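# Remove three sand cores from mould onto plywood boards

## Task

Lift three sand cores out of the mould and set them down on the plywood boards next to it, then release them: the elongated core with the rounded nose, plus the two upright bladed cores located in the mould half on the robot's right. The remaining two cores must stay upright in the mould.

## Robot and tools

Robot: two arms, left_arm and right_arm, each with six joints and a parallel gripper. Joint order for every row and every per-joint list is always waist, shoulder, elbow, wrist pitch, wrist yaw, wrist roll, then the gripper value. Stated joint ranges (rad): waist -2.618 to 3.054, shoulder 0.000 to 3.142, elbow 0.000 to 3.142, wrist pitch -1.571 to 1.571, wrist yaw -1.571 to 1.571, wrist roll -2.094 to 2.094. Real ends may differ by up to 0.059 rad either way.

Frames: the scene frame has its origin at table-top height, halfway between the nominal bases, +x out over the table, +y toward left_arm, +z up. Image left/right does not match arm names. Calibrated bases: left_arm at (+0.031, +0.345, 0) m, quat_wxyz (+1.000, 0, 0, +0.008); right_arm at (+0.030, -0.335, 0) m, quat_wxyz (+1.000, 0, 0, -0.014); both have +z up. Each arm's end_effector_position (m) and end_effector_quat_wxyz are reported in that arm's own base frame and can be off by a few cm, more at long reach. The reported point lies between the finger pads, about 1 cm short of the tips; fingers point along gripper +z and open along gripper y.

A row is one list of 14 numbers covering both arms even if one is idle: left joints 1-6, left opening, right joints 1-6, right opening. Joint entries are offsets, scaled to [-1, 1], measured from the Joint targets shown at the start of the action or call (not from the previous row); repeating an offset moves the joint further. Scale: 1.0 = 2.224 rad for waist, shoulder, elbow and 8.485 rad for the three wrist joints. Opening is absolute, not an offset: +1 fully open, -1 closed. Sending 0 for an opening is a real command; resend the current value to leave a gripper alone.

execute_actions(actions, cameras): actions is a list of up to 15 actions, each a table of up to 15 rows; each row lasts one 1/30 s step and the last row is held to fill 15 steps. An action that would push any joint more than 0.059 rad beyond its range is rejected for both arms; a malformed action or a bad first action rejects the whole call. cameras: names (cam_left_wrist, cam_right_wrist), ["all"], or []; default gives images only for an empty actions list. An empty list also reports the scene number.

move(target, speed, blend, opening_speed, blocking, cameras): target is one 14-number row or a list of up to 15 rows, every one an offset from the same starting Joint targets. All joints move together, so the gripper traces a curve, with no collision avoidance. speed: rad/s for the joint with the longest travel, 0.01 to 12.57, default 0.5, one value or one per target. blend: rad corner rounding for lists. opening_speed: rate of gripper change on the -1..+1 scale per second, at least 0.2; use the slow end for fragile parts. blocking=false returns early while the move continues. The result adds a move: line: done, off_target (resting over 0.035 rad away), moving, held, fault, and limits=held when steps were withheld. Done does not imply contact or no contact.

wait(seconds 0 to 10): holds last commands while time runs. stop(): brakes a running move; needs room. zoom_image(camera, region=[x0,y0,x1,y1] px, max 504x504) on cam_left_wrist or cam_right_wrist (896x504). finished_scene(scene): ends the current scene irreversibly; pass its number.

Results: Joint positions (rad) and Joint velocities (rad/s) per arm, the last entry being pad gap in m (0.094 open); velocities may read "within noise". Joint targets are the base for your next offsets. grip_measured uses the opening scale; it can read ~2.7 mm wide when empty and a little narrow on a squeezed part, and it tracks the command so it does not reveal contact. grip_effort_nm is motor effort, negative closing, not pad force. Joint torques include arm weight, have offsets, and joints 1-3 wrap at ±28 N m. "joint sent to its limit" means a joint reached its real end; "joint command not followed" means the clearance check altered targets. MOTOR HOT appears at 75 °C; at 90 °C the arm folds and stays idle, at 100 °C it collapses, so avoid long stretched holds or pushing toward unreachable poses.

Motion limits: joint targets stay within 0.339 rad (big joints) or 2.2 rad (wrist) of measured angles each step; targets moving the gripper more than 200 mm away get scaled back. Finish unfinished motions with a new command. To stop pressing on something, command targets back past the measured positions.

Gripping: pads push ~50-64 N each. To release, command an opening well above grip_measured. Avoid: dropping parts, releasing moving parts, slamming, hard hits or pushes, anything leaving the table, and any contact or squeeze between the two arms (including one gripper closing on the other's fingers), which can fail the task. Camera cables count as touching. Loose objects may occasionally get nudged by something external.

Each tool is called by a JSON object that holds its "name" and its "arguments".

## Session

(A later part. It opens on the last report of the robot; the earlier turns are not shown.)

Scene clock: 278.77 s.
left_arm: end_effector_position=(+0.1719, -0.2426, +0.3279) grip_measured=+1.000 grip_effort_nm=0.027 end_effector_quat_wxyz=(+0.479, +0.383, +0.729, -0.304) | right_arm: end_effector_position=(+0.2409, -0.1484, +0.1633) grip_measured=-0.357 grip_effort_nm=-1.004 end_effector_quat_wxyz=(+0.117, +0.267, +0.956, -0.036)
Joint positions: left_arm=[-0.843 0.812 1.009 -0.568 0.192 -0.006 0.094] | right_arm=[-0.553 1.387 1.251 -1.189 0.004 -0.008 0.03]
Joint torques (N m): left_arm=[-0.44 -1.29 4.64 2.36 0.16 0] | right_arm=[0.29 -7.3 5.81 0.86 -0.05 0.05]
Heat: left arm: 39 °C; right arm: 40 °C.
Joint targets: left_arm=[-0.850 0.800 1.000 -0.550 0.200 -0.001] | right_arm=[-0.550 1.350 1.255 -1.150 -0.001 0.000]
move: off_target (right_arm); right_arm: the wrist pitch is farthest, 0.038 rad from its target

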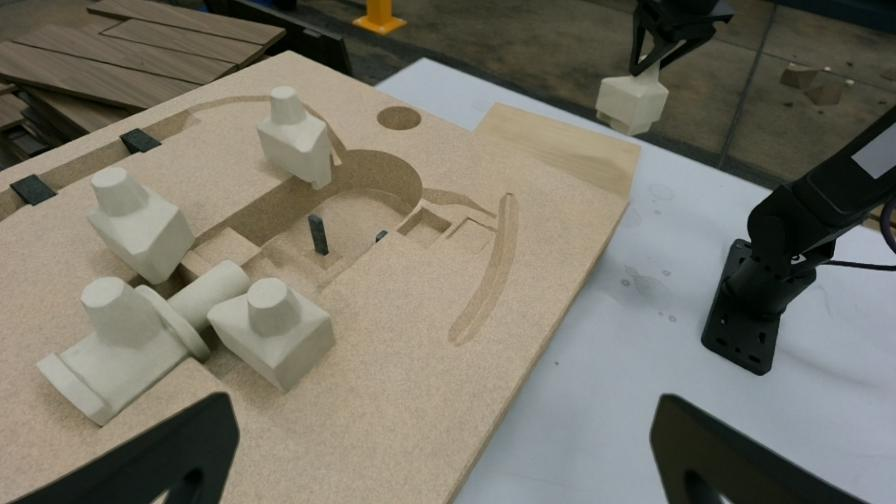

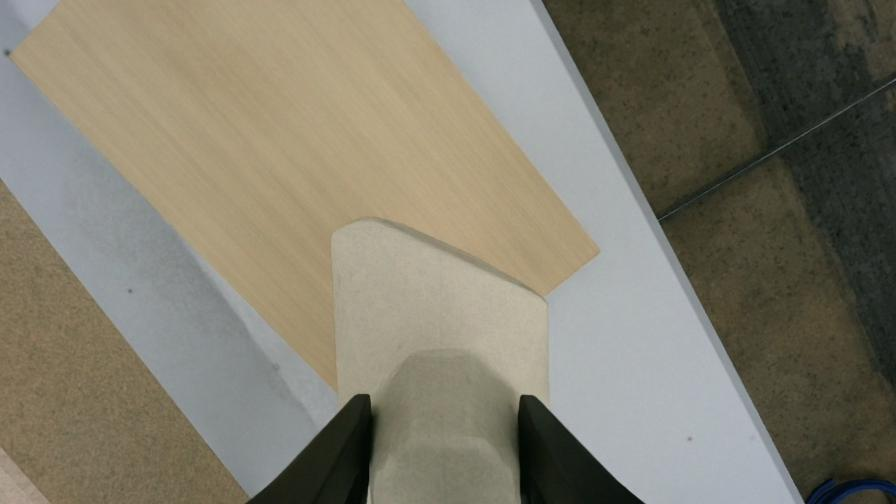

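{"name": "move", "arguments": {"target": [0, 0, 0, 0, 0, 0, 1, 0, 0.0247, -0.1102, 0.0342, 0, 0, -0.5], "cameras": ["all"], "speed": 0.15}}

{"name": "zoom_image", "arguments": {"camera": "cam_left_wrist", "region": [560, 20, 760, 220]}}

Scene clock: 291.10 s.
left_arm: end_effector_position=(+0.1719, -0.2426, +0.3279) grip_measured=+1.000 grip_effort_nm=0.032 end_effector_quat_wxyz=(+0.479, +0.383, +0.729, -0.304) | right_arm: end_effector_position=(+0.2538, -0.1562, +0.1184) grip_measured=-0.357 grip_effort_nm=-1.009 end_effector_quat_wxyz=(+0.150, +0.267, +0.951, -0.045)
Joint positions: left_arm=[-0.843 0.812 1.009 -0.568 0.192 -0.006 0.094] | right_arm=[-0.553 1.382 1.05 -0.925 0.003 -0.007 0.03]
Joint torques (N m): left_arm=[-0.51 -1.2 4.59 2.35 0.19 0.01] | right_arm=[0.31 -2.51 2.67 1.26 -0.02 0.06]
Heat: left arm: 39 °C; right arm: 39 °C.
Joint targets: left_arm=[-0.850 0.800 1.000 -0.550 0.200 -0.001] | right_arm=[-0.550 1.405 1.010 -0.860 -0.001 0.000]
move: off_target (right_arm); right_arm: the wrist pitch is farthest, 0.065 rad from its target

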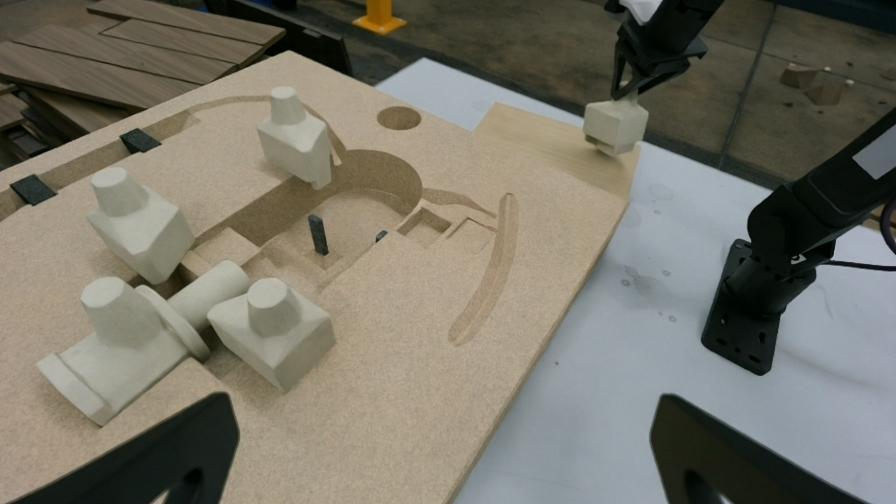

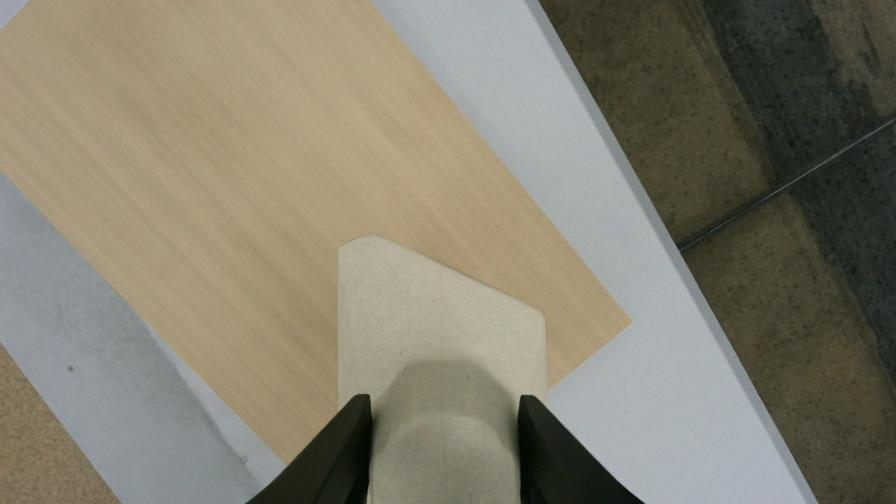

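Scaled by 2.520.

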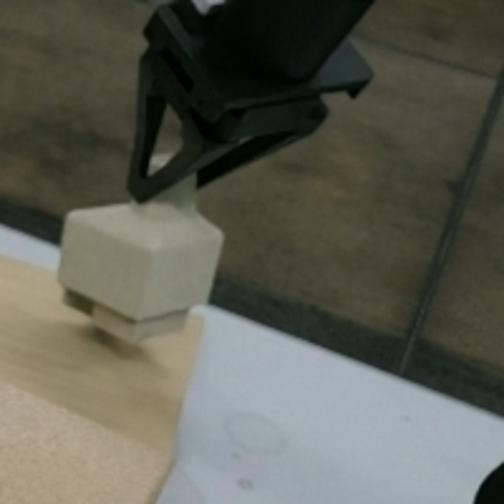

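{"name": "move", "arguments": {"target": [0, 0, 0, 0, 0, 0, 1, 0, 0.0029, -0.0157, 0.0049, 0, 0, -0.5], "cameras": ["all"], "speed": 0.1}}

{"name": "zoom_image", "arguments": {"camera": "cam_left_wrist", "region": [560, 20, 760, 220]}}

Scene clock: 300.70 s.
left_arm: end_effector_position=(+0.1719, -0.2426, +0.3279) grip_measured=+1.000 grip_effort_nm=0.027 end_effector_quat_wxyz=(+0.479, +0.383, +0.729, -0.304) | right_arm: end_effector_position=(+0.2636, -0.1623, +0.1186) grip_measured=-0.357 grip_effort_nm=-1.004 end_effector_quat_wxyz=(+0.178, +0.265, +0.946, -0.053)
Joint positions: left_arm=[-0.843 0.812 1.009 -0.568 0.192 -0.006 0.094] | right_arm=[-0.553 1.373 1.023 -0.847 0.003 -0.007 0.03]
Joint torques (N m): left_arm=[-0.49 -1.36 4.68 2.34 0.17 0] | right_arm=[0.31 -1.33 2.1 0.95 -0.05 0.03]
Heat: left arm: 40 °C; right arm: 36 °C.
Joint targets: left_arm=[-0.850 0.800 1.000 -0.550 0.200 -0.001] | right_arm=[-0.550 1.411 0.975 -0.819 -0.001 0.000]
move: off_target (right_arm); right_arm: the elbow is farthest, 0.048 rad from its target

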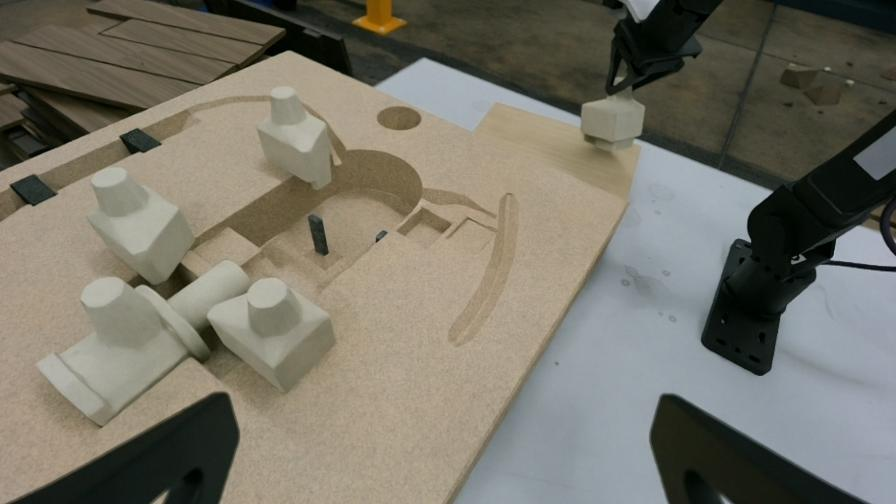

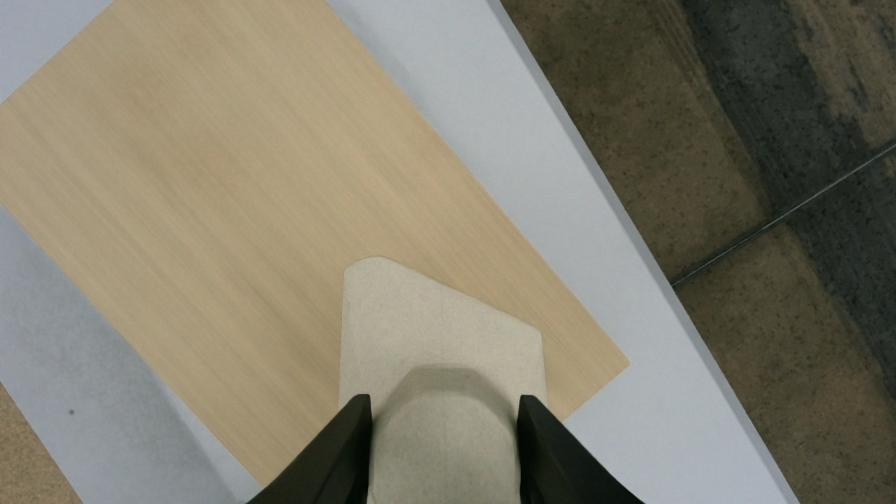

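Scaled by 2.520.

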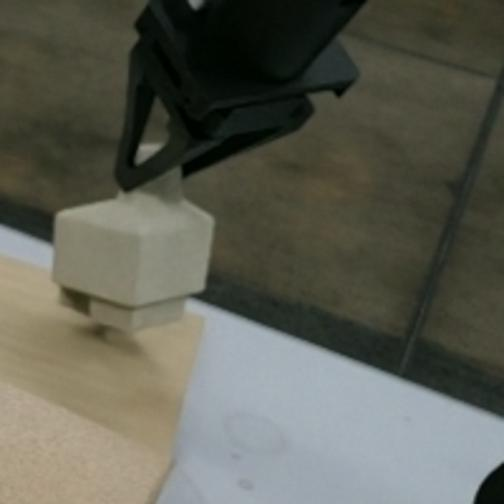

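{"name": "move", "arguments": {"target": [[0, 0, 0, 0, 0, 0, 1, 0, -0.0184, 0.1237, -0.0331, 0, 0, -0.5], [0, 0, 0, 0, 0, 0, 1, 0.0149, 0.2111, 0.3687, -0.0466, -0.0246, -0.0814, -0.5]], "cameras": ["all"], "speed": [0.3, 0.5]}}

{"name": "zoom_image", "arguments": {"camera": "cam_left_wrist", "region": [480, 20, 730, 220]}}

Scene clock: 334.17 s.
left_arm: end_effector_position=(+0.1719, -0.2426, +0.3280) grip_measured=+1.000 grip_effort_nm=0.032 end_effector_quat_wxyz=(+0.479, +0.383, +0.729, -0.304) | right_arm: end_effector_position=(+0.3683, -0.1730, +0.1564) grip_measured=-0.358 grip_effort_nm=-1.004 end_effector_quat_wxyz=(+0.142, -0.088, +0.986, +0.014)
Joint positions: left_arm=[-0.843 0.812 1.009 -0.568 0.192 -0.006 0.094] | right_arm=[-0.523 1.883 1.747 -1.214 -0.186 -0.681 0.03]
Joint torques (N m): left_arm=[-0.47 -1.31 4.62 2.34 0.19 0.01] | right_arm=[0.51 -8.42 9.29 0.46 -0.32 -0.14]
Heat: left arm: 41 °C; right arm: 34 °C.
Joint targets: left_arm=[-0.850 0.800 1.000 -0.550 0.200 -0.001] | right_arm=[-0.517 1.881 1.795 -1.214 -0.209 -0.691]
move: off_target (right_arm); right_arm: the elbow is farthest, 0.048 rad from its target

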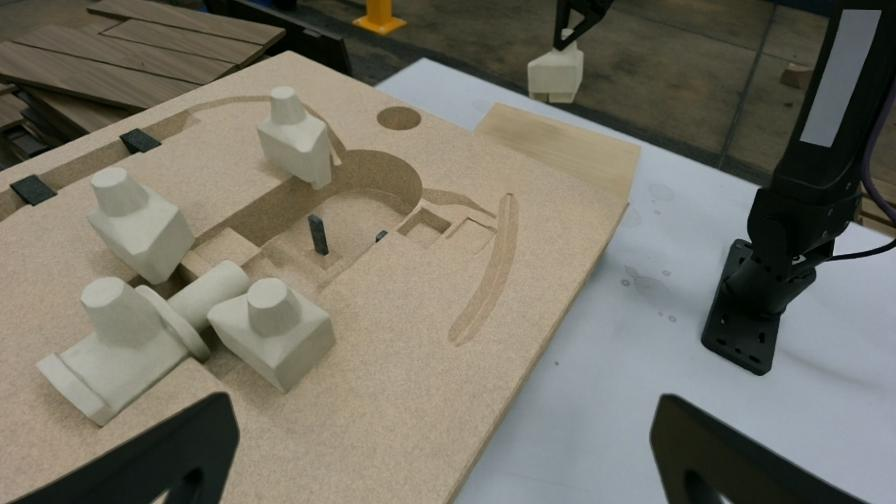

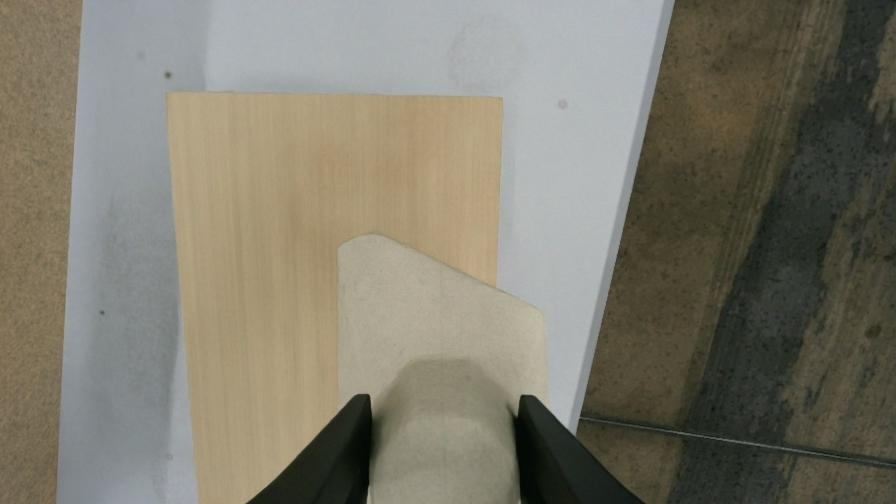

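Scaled by 2.016.

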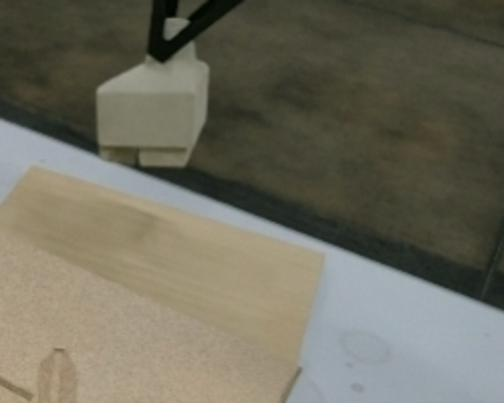

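{"name": "move", "arguments": {"target": [0, 0, 0, 0, 0, 0, 1, -0.1158, -0.1808, -0.2896, 0.0578, -0.0478, -0.0144, -0.5], "cameras": ["all"], "speed": 0.5}}

{"name": "zoom_image", "arguments": {"camera": "cam_left_wrist", "region": [480, 20, 730, 220]}}

Scene clock: 359.83 s.
left_arm: end_effector_position=(+0.1719, -0.2426, +0.3280) grip_measured=+1.000 grip_effort_nm=0.032 end_effector_quat_wxyz=(+0.479, +0.383, +0.729, -0.304) | right_arm: end_effector_position=(+0.3157, -0.1726, +0.1459) grip_measured=-0.358 grip_effort_nm=-0.999 end_effector_quat_wxyz=(+0.332, -0.072, +0.939, +0.051)
Joint positions: left_arm=[-0.843 0.812 1.009 -0.568 0.192 -0.006 0.094] | right_arm=[-0.77 1.523 1.146 -0.777 -0.561 -0.802 0.03]
Joint torques (N m): left_arm=[-0.51 -1.24 4.64 2.36 0.14 0] | right_arm=[-0.34 -9.18 6.01 1.23 -0.76 -0.16]
Heat: left arm: 42 °C; right arm: 39 °C.
Joint targets: left_arm=[-0.850 0.800 1.000 -0.550 0.200 -0.001] | right_arm=[-0.774 1.479 1.151 -0.724 -0.615 -0.813]
move: off_target (right_arm); right_arm: the wrist pitch is farthest, 0.053 rad from its target

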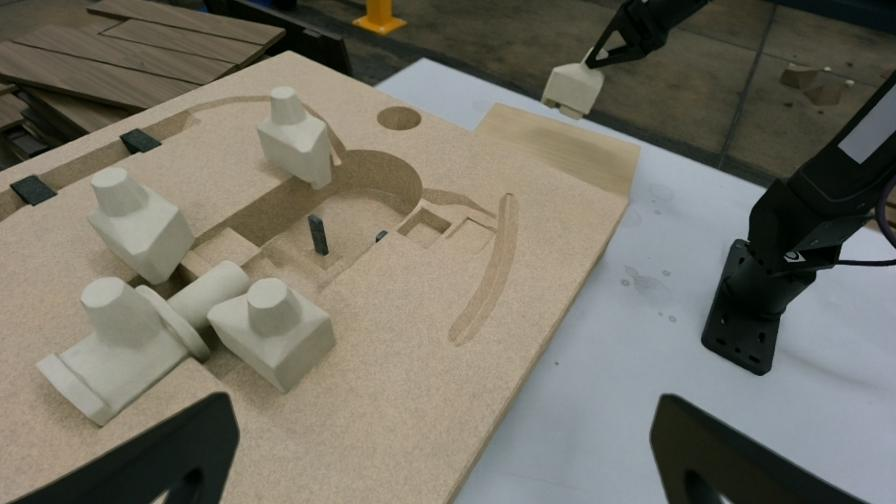

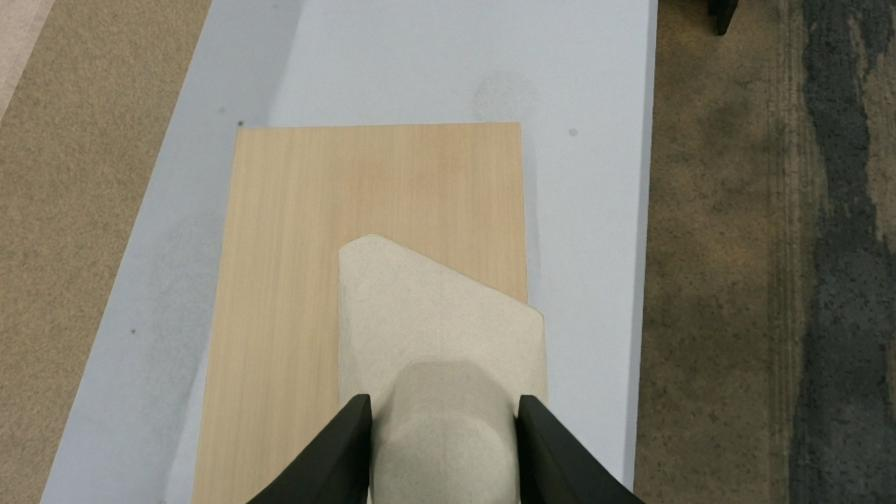

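Scaled by 2.016.

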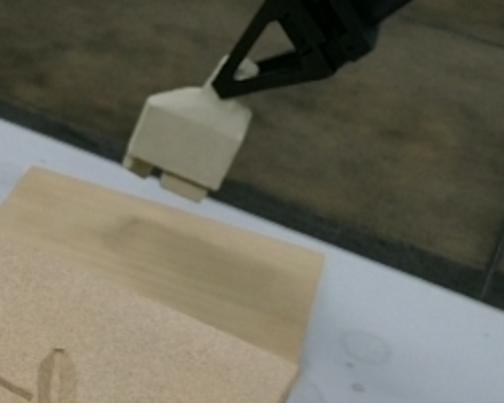

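{"name": "move", "arguments": {"target": [0, 0, 0, 0, 0, 0, 1, -0.0099, 0.0091, -0.1133, 0.0255, -0.0038, -0.0093, -0.5], "cameras": ["all"], "speed": 0.2}}

{"name": "zoom_image", "arguments": {"camera": "cam_left_wrist", "region": [480, 20, 730, 220]}}

Scene clock: 366.97 s.
left_arm: end_effector_position=(+0.1719, -0.2426, +0.3280) grip_measured=+1.000 grip_effort_nm=0.027 end_effector_quat_wxyz=(+0.479, +0.383, +0.729, -0.304) | right_arm: end_effector_position=(+0.3107, -0.1630, +0.1046) grip_measured=-0.358 grip_effort_nm=-1.004 end_effector_quat_wxyz=(+0.372, -0.112, +0.920, +0.045)
Joint positions: left_arm=[-0.843 0.812 1.009 -0.568 0.192 -0.006 0.094] | right_arm=[-0.795 1.506 0.917 -0.524 -0.642 -0.883 0.03]
Joint torques (N m): left_arm=[-0.5 -1.25 4.64 2.38 0.17 -0.01] | right_arm=[-0.1 -5.78 4.16 0.94 -0.34 -0.13]
Heat: left arm: 42 °C; right arm: 39 °C.
Joint targets: left_arm=[-0.850 0.800 1.000 -0.550 0.200 -0.001] | right_arm=[-0.796 1.499 0.899 -0.507 -0.648 -0.892]
move: done

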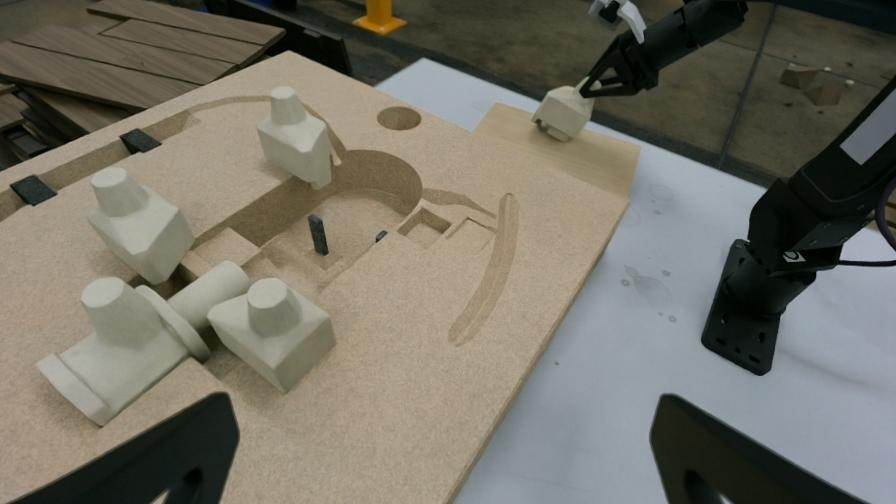

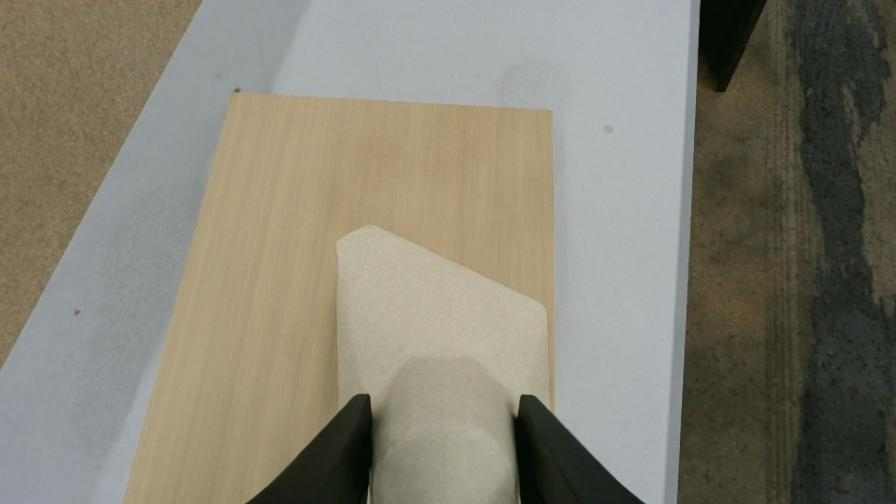

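Scaled by 2.016.

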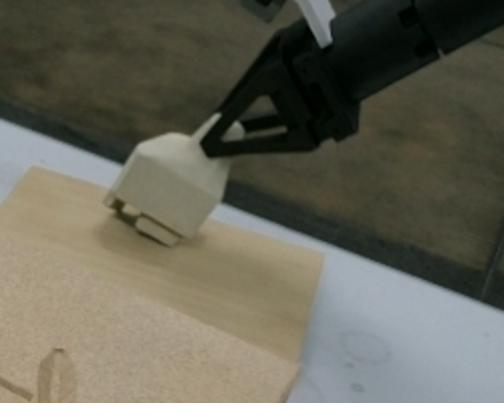

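{"name": "move", "arguments": {"target": [0, 0, 0, 0, 0, 0, 1, -0.0207, 0.0241, -0.0434, 0.01325, -0.0022, -0.00625, -0.5], "cameras": ["all"], "speed": 0.1}}

{"name": "zoom_image", "arguments": {"camera": "cam_left_wrist", "region": [480, 20, 730, 220]}}

Scene clock: 371.50 s.
left_arm: end_effector_position=(+0.1719, -0.2426, +0.3280) grip_measured=+1.000 grip_effort_nm=0.037 end_effector_quat_wxyz=(+0.479, +0.383, +0.729, -0.304) | right_arm: end_effector_position=(+0.3110, -0.1644, +0.1021) grip_measured=-0.358 grip_effort_nm=-1.004 end_effector_quat_wxyz=(+0.421, -0.124, +0.897, +0.047)
Joint positions: left_arm=[-0.843 0.812 1.009 -0.568 0.192 -0.006 0.094] | right_arm=[-0.841 1.506 0.84 -0.4 -0.748 -0.915 0.03]
Joint torques (N m): left_arm=[-0.46 -1.28 4.64 2.35 0.16 -0.02] | right_arm=[-0.09 -1.57 2.63 0.87 0.5 -0.37]
Heat: left arm: 42 °C; right arm: 38 °C.
Joint targets: left_arm=[-0.850 0.800 1.000 -0.550 0.200 -0.001] | right_arm=[-0.842 1.552 0.802 -0.395 -0.666 -0.945]
move: off_target (right_arm); right_arm: the wrist yaw is farthest, 0.082 rad from its target

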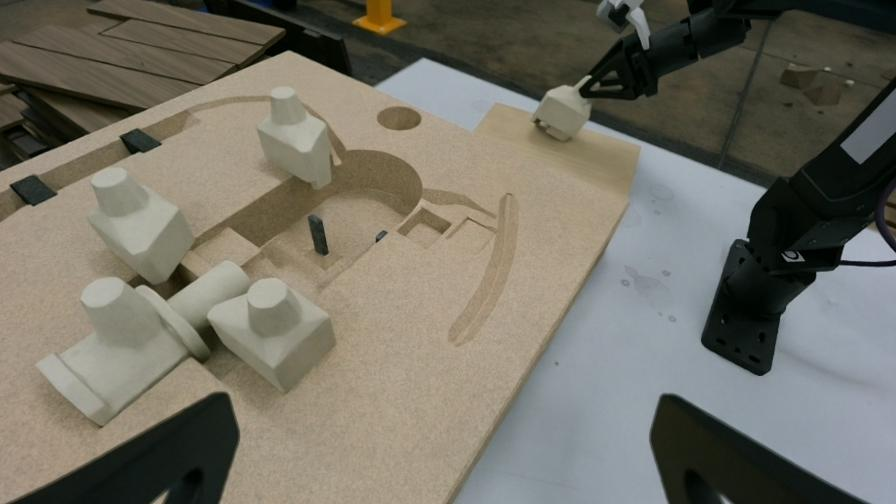

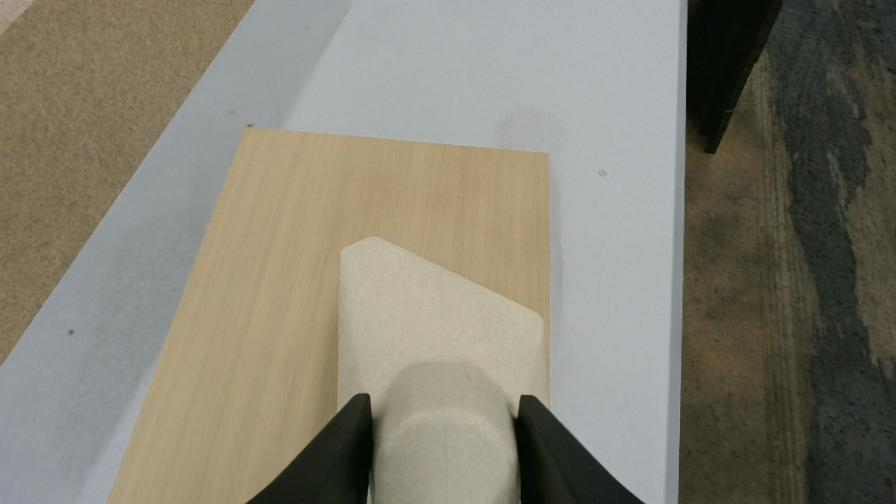

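Scaled by 2.016.

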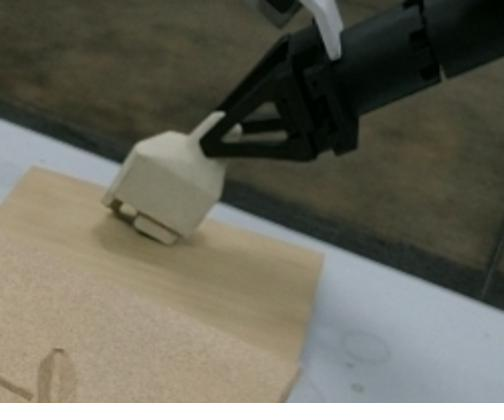

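{"name": "move", "arguments": {"target": [0, 0, 0, 0, 0, 0, 1, 0, 0, 0, 0, 0, 0, -0.37], "cameras": ["cam_right_wrist"], "speed": 0.1}}

Scene clock: 375.97 s.
left_arm: end_effector_position=(+0.1719, -0.2426, +0.3280) grip_measured=+1.000 grip_effort_nm=0.027 end_effector_quat_wxyz=(+0.479, +0.383, +0.729, -0.304) | right_arm: end_effector_position=(+0.3111, -0.1644, +0.1022) grip_measured=-0.358 grip_effort_nm=-1.004 end_effector_quat_wxyz=(+0.421, -0.125, +0.897, +0.047)
Joint positions: left_arm=[-0.843 0.812 1.009 -0.568 0.192 -0.006 0.094] | right_arm=[-0.841 1.506 0.84 -0.399 -0.749 -0.915 0.03]
Joint torques (N m): left_arm=[-0.53 -1.22 4.66 2.34 0.17 0.01] | right_arm=[-0.09 -1.55 2.63 0.86 0.5 -0.37]
Heat: left arm: 42 °C; right arm: 37 °C.
Joint targets: left_arm=[-0.850 0.800 1.000 -0.550 0.200 -0.001] | right_arm=[-0.842 1.552 0.802 -0.395 -0.666 -0.945]
move: off_target (right_arm); right_arm: the wrist yaw is farthest, 0.083 rad from its target
Images, in order (width x height): cam_right_wrist 896x504.

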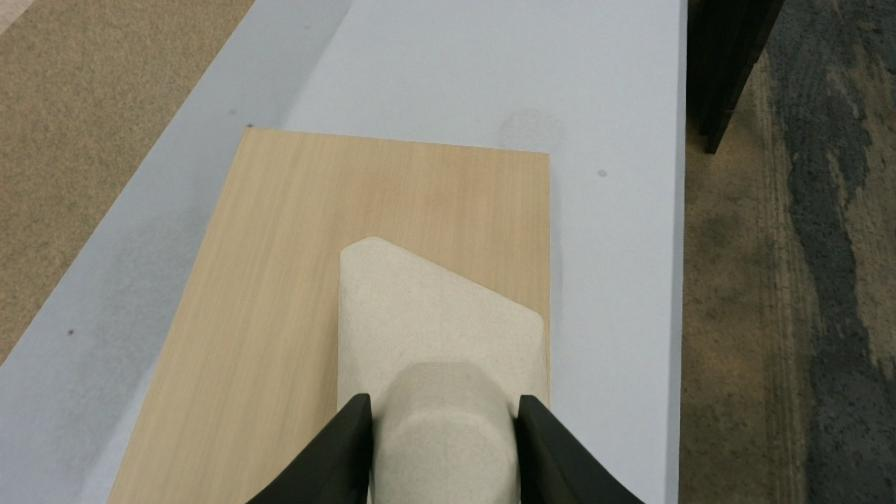

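{"name": "move", "arguments": {"target": [0, 0, 0, 0, 0, 0, 1, 0, 0, 0, 0, 0, 0, -0.355], "cameras": [], "speed": 0.1}}

Scene clock: 378.43 s.
left_arm: end_effector_position=(+0.1719, -0.2426, +0.3280) grip_measured=+1.000 grip_effort_nm=0.027 end_effector_quat_wxyz=(+0.479, +0.383, +0.729, -0.304) | right_arm: end_effector_position=(+0.3111, -0.1645, +0.1022) grip_measured=-0.354 grip_effort_nm=-0.960 end_effector_quat_wxyz=(+0.421, -0.125, +0.897, +0.047)
Joint positions: left_arm=[-0.843 0.812 1.009 -0.568 0.192 -0.006 0.094] | right_arm=[-0.841 1.506 0.84 -0.398 -0.749 -0.915 0.03]
Joint torques (N m): left_arm=[-0.4 -1.22 4.63 2.34 0.15 0] | right_arm=[-0.08 -1.57 2.63 0.85 0.5 -0.37]
Heat: left arm: 42 °C; right arm: 36 °C.
Joint targets: left_arm=[-0.850 0.800 1.000 -0.550 0.200 -0.001] | right_arm=[-0.842 1.552 0.802 -0.395 -0.666 -0.945]
move: off_target (right_arm); right_arm: the wrist yaw is farthest, 0.083 rad from its target
No camera images: "cameras" was empty.

{"name": "move", "arguments": {"target": [0, 0, 0, 0, 0, 0, 1, 0, 0, 0, 0, 0, 0, -0.335], "cameras": [], "speed": 0.1}}

Scene clock: 380.47 s.
left_arm: end_effector_position=(+0.1719, -0.2426, +0.3280) grip_measured=+1.000 grip_effort_nm=0.037 end_effector_quat_wxyz=(+0.479, +0.383, +0.729, -0.304) | right_arm: end_effector_position=(+0.3114, -0.1646, +0.1021) grip_measured=-0.335 grip_effort_nm=-0.642 end_effector_quat_wxyz=(+0.422, -0.126, +0.897, +0.046)
Joint positions: left_arm=[-0.843 0.812 1.009 -0.568 0.192 -0.006 0.094] | right_arm=[-0.841 1.508 0.84 -0.396 -0.75 -0.917 0.031]
Joint velocities: left_arm=[within noise] | right_arm=[-0.007 0.007 0.012 -0.037 -0.007 -0.022 -0.007]
Joint torques (N m): left_arm=[-0.42 -1.31 4.63 2.33 0.15 -0.01] | right_arm=[-0.08 -1.69 2.62 0.83 0.5 -0.34]
Heat: left arm: 42 °C; right arm: 36 °C.
Joint targets: left_arm=[-0.850 0.800 1.000 -0.550 0.200 -0.001] | right_arm=[-0.842 1.552 0.802 -0.395 -0.666 -0.945]
move: off_target (right_arm); right_arm: the wrist yaw is farthest, 0.084 rad from its target
No camera images: "cameras" was empty.

{"name": "move", "arguments": {"target": [0, 0, 0, 0, 0, 0, 1, 0, 0, 0, 0, 0, 0, -0.315], "cameras": ["cam_right_wrist"], "speed": 0.1}}

Scene clock: 382.83 s.
left_arm: end_effector_position=(+0.1719, -0.2426, +0.3280) grip_measured=+1.000 grip_effort_nm=0.032 end_effector_quat_wxyz=(+0.479, +0.383, +0.729, -0.304) | right_arm: end_effector_position=(+0.3115, -0.1646, +0.1021) grip_measured=-0.314 grip_effort_nm=-0.046 end_effector_quat_wxyz=(+0.422, -0.126, +0.897, +0.046)
Joint positions: left_arm=[-0.843 0.812 1.009 -0.568 0.192 -0.006 0.094] | right_arm=[-0.841 1.508 0.84 -0.396 -0.75 -0.918 0.032]
Joint torques (N m): left_arm=[-0.46 -1.17 4.66 2.35 0.16 0.01] | right_arm=[-0.09 -1.69 2.63 0.83 0.51 -0.34]
Heat: left arm: 43 °C; right arm: 35 °C.
Joint targets: left_arm=[-0.850 0.800 1.000 -0.550 0.200 -0.001] | right_arm=[-0.842 1.552 0.802 -0.395 -0.666 -0.945]
move: off_target (right_arm); right_arm: the wrist yaw is farthest, 0.084 rad from its target
Images, in order (width x height): cam_right_wrist 896x504.

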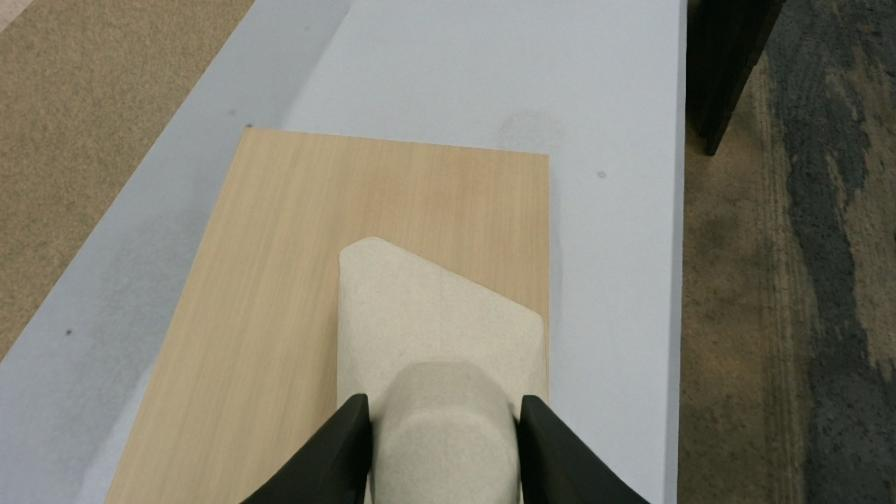

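{"name": "move", "arguments": {"target": [0, 0, 0, 0, 0, 0, 1, -0.0207, 0.0241, -0.0434, 0.01325, -0.0022, -0.00625, -0.315], "cameras": ["all"], "speed": 0.1}}

{"name": "zoom_image", "arguments": {"camera": "cam_left_wrist", "region": [480, 20, 730, 220]}}

Scene clock: 387.47 s.
left_arm: end_effector_position=(+0.1719, -0.2426, +0.3280) grip_measured=+1.000 grip_effort_nm=0.032 end_effector_quat_wxyz=(+0.479, +0.383, +0.729, -0.304) | right_arm: end_effector_position=(+0.3125, -0.1659, +0.0991) grip_measured=-0.314 grip_effort_nm=-0.051 end_effector_quat_wxyz=(+0.479, -0.144, +0.865, +0.050)
Joint positions: left_arm=[-0.843 0.812 1.009 -0.568 0.192 -0.006 0.094] | right_arm=[-0.892 1.537 0.764 -0.239 -0.885 -0.951 0.032]
Joint torques (N m): left_arm=[-0.5 -1.31 4.67 2.35 0.19 0.01] | right_arm=[0.28 0.2 0.91 0.46 1.62 -0.56]
Heat: left arm: 43 °C; right arm: 35 °C.
Joint targets: left_arm=[-0.850 0.800 1.000 -0.550 0.200 -0.001] | right_arm=[-0.888 1.606 0.706 -0.282 -0.685 -0.998]
move: off_target (right_arm); right_arm: the wrist yaw is farthest, 0.200 rad from its target

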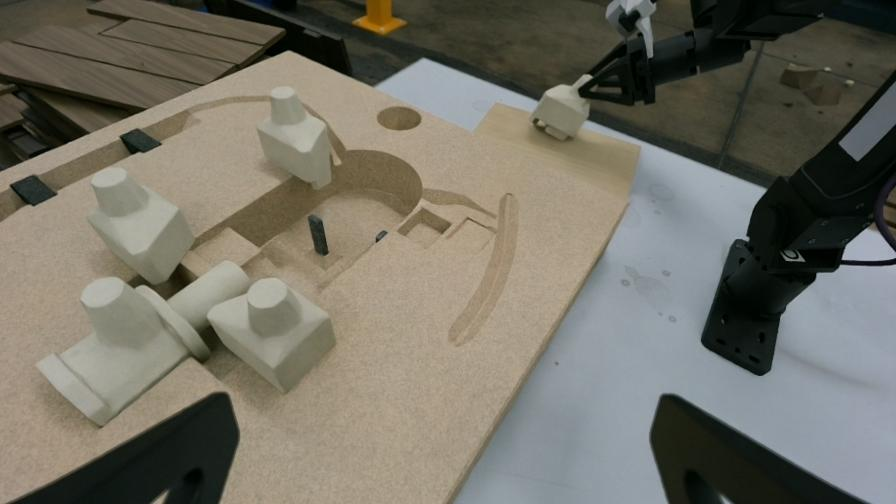

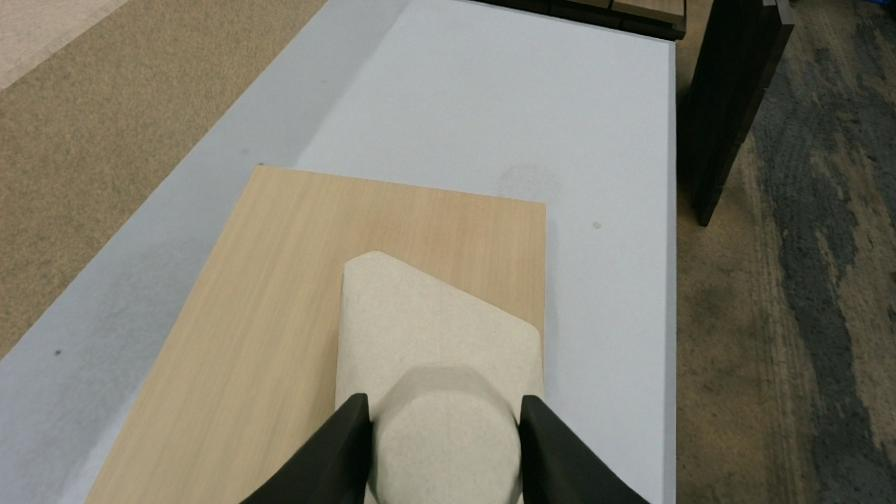

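Scaled by 2.016.

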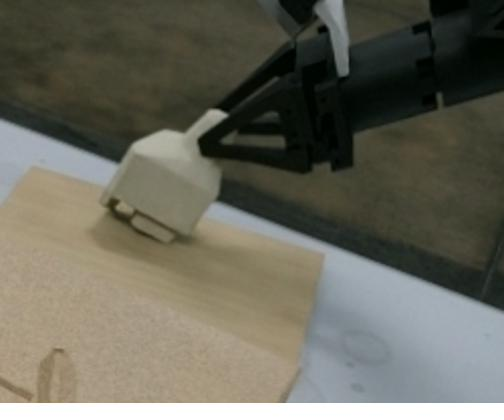

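{"name": "move", "arguments": {"target": [0, 0, 0, 0, 0, 0, 1, -0.004, -0.0566, 0.0437, -0.023, 0.0019, 0.0056, -0.32], "cameras": ["all"], "speed": 0.1}}

{"name": "zoom_image", "arguments": {"camera": "cam_left_wrist", "region": [480, 20, 730, 220]}}

Scene clock: 404.80 s.
left_arm: end_effector_position=(+0.1719, -0.2426, +0.3280) grip_measured=+1.000 grip_effort_nm=0.032 end_effector_quat_wxyz=(+0.479, +0.383, +0.729, -0.304) | right_arm: end_effector_position=(+0.2934, -0.1707, +0.0983) grip_measured=-0.314 grip_effort_nm=-0.315 end_effector_quat_wxyz=(+0.415, -0.109, +0.903, +0.038)
Joint positions: left_arm=[-0.843 0.812 1.009 -0.568 0.192 -0.006 0.094] | right_arm=[-0.893 1.473 0.807 -0.424 -0.743 -0.944 0.032]
Joint torques (N m): left_arm=[-0.43 -1.32 4.7 2.34 0.15 0] | right_arm=[-0.36 -4.29 5.05 0.28 0.38 -0.11]
Heat: left arm: 43 °C; right arm: 33 °C.
Joint targets: left_arm=[-0.850 0.800 1.000 -0.550 0.200 -0.001] | right_arm=[-0.897 1.480 0.803 -0.478 -0.669 -0.951]
move: off_target (right_arm); right_arm: the wrist yaw is farthest, 0.074 rad from its target

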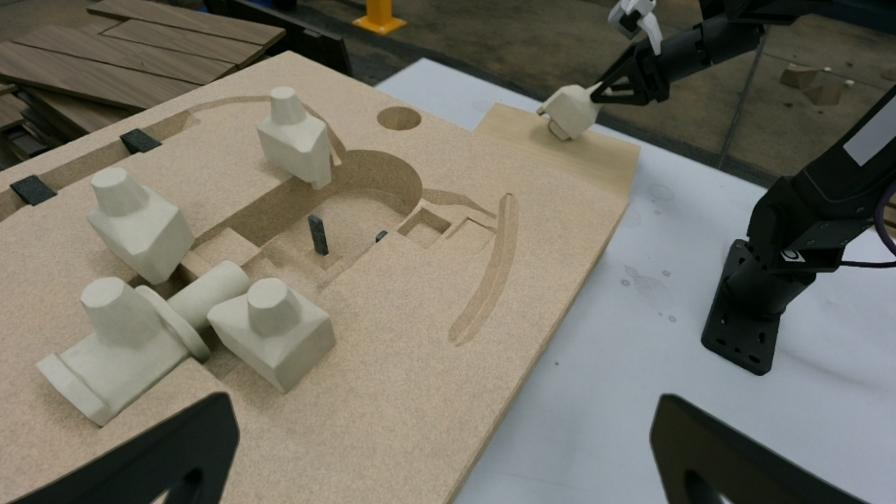

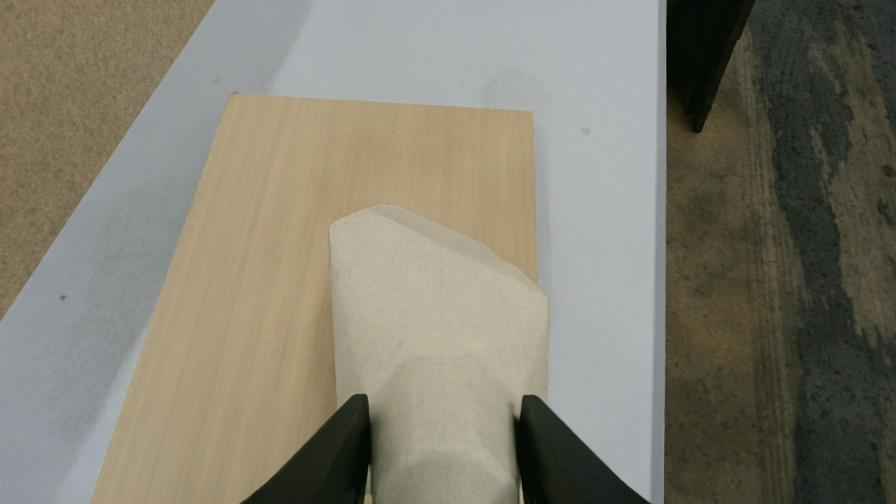

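Scaled by 2.016.

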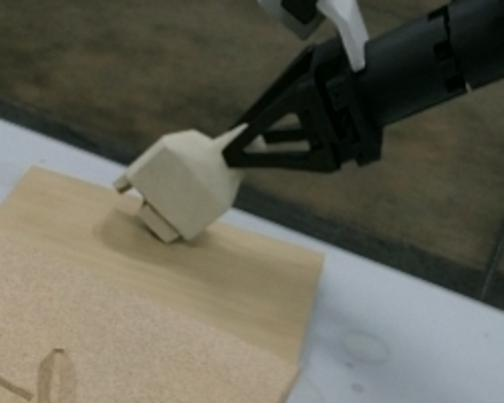

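{"name": "move", "arguments": {"target": [0, 0, 0, 0, 0, 0, 1, -0.0285, 0.0151, -0.028, 0.0056, -0.0027, -0.009, -0.32], "cameras": ["all"], "speed": 0.1}}

{"name": "zoom_image", "arguments": {"camera": "cam_left_wrist", "region": [480, 20, 730, 220]}}

Scene clock: 408.70 s.
left_arm: end_effector_position=(+0.1719, -0.2426, +0.3280) grip_measured=+1.000 grip_effort_nm=0.037 end_effector_quat_wxyz=(+0.479, +0.383, +0.729, -0.304) | right_arm: end_effector_position=(+0.2639, -0.1792, +0.0627) grip_measured=-0.314 grip_effort_nm=-0.315 end_effector_quat_wxyz=(+0.371, -0.087, +0.924, +0.034)
Joint positions: left_arm=[-0.843 0.812 1.009 -0.568 0.192 -0.006 0.094] | right_arm=[-0.959 1.506 0.746 -0.436 -0.681 -1.012 0.032]
Joint torques (N m): left_arm=[-0.55 -1.31 4.67 2.35 0.17 0.03] | right_arm=[-0.13 -4.12 4.64 0.72 -0.39 -0.18]
Heat: left arm: 43 °C; right arm: 33 °C.
Joint targets: left_arm=[-0.850 0.800 1.000 -0.550 0.200 -0.001] | right_arm=[-0.961 1.514 0.740 -0.430 -0.692 -1.027]
move: done

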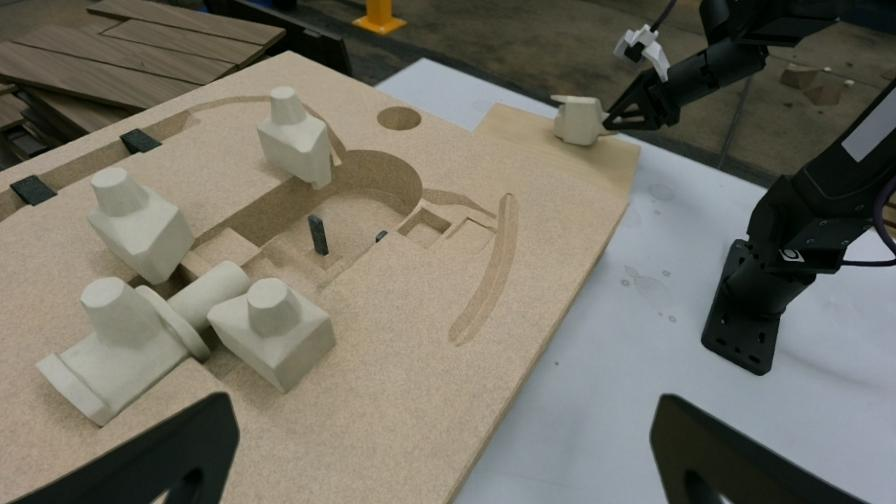

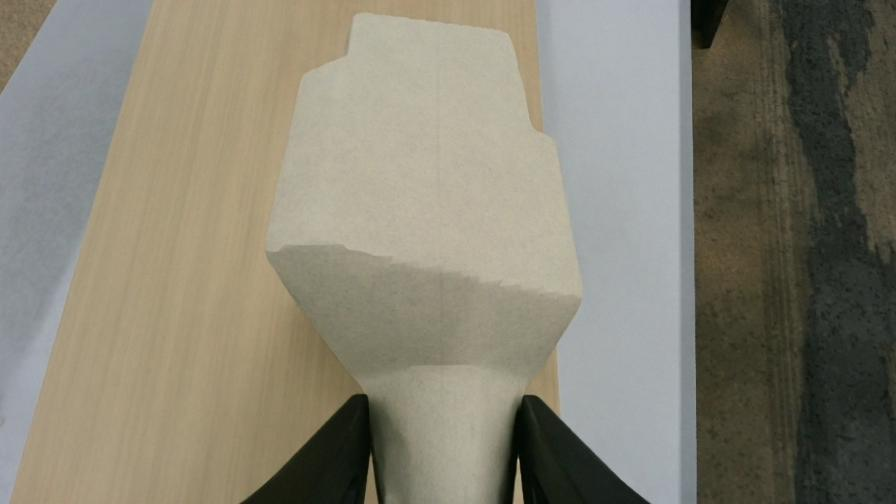

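Scaled by 2.016.

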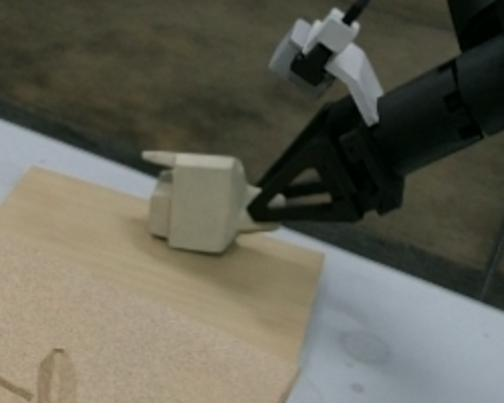

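{"name": "move", "arguments": {"target": [0, 0, 0, 0, 0, 0, 1, -0.0114, 0.006, -0.0112, 0.0022, -0.0011, -0.0036, -0.32], "cameras": ["all"], "speed": 0.1}}

{"name": "zoom_image", "arguments": {"camera": "cam_left_wrist", "region": [510, 50, 680, 180]}}

Scene clock: 412.93 s.
left_arm: end_effector_position=(+0.1719, -0.2426, +0.3280) grip_measured=+1.000 grip_effort_nm=0.027 end_effector_quat_wxyz=(+0.479, +0.383, +0.729, -0.304) | right_arm: end_effector_position=(+0.2559, -0.1792, +0.0520) grip_measured=-0.314 grip_effort_nm=-0.310 end_effector_quat_wxyz=(+0.363, -0.086, +0.927, +0.037)
Joint positions: left_arm=[-0.843 0.812 1.009 -0.568 0.192 -0.006 0.094] | right_arm=[-0.979 1.521 0.723 -0.429 -0.676 -1.041 0.032]
Joint torques (N m): left_arm=[-0.49 -1.33 4.6 2.34 0.14 0.01] | right_arm=[-0.57 -4.26 4.36 0.79 -0.53 -0.22]
Heat: left arm: 43 °C; right arm: 34 °C.
Joint targets: left_arm=[-0.850 0.800 1.000 -0.550 0.200 -0.001] | right_arm=[-0.986 1.527 0.716 -0.411 -0.701 -1.057]
move: done

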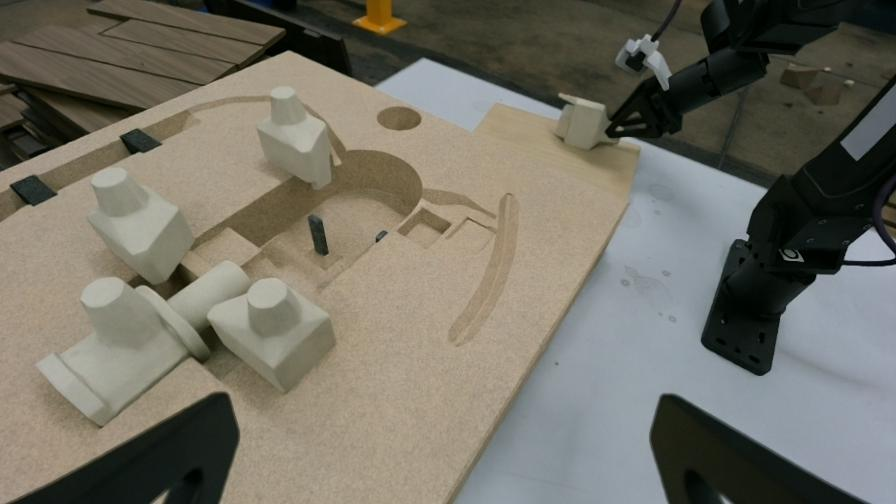

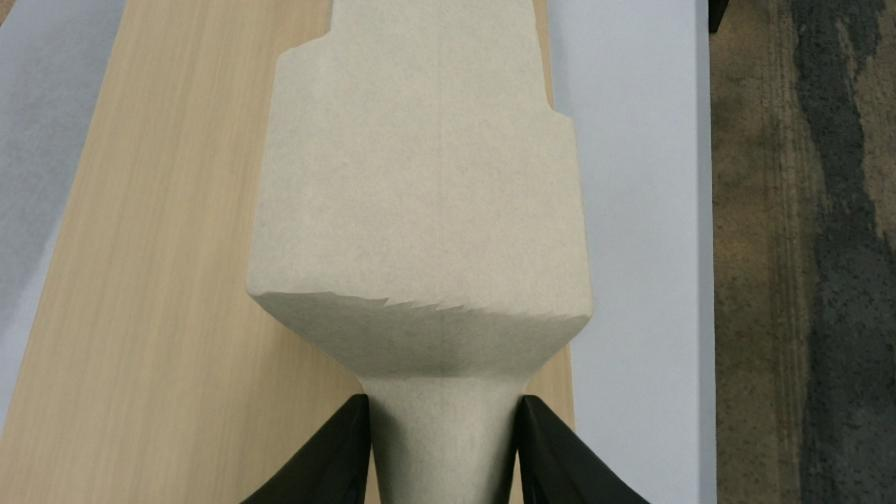

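Scaled by 2.965.

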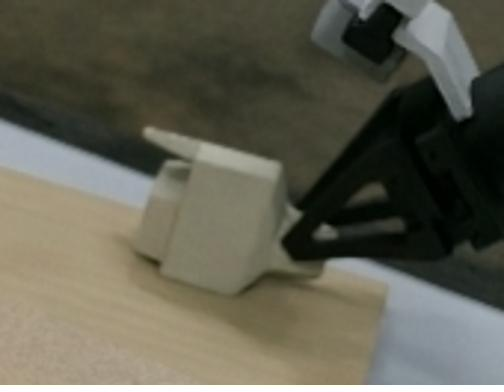

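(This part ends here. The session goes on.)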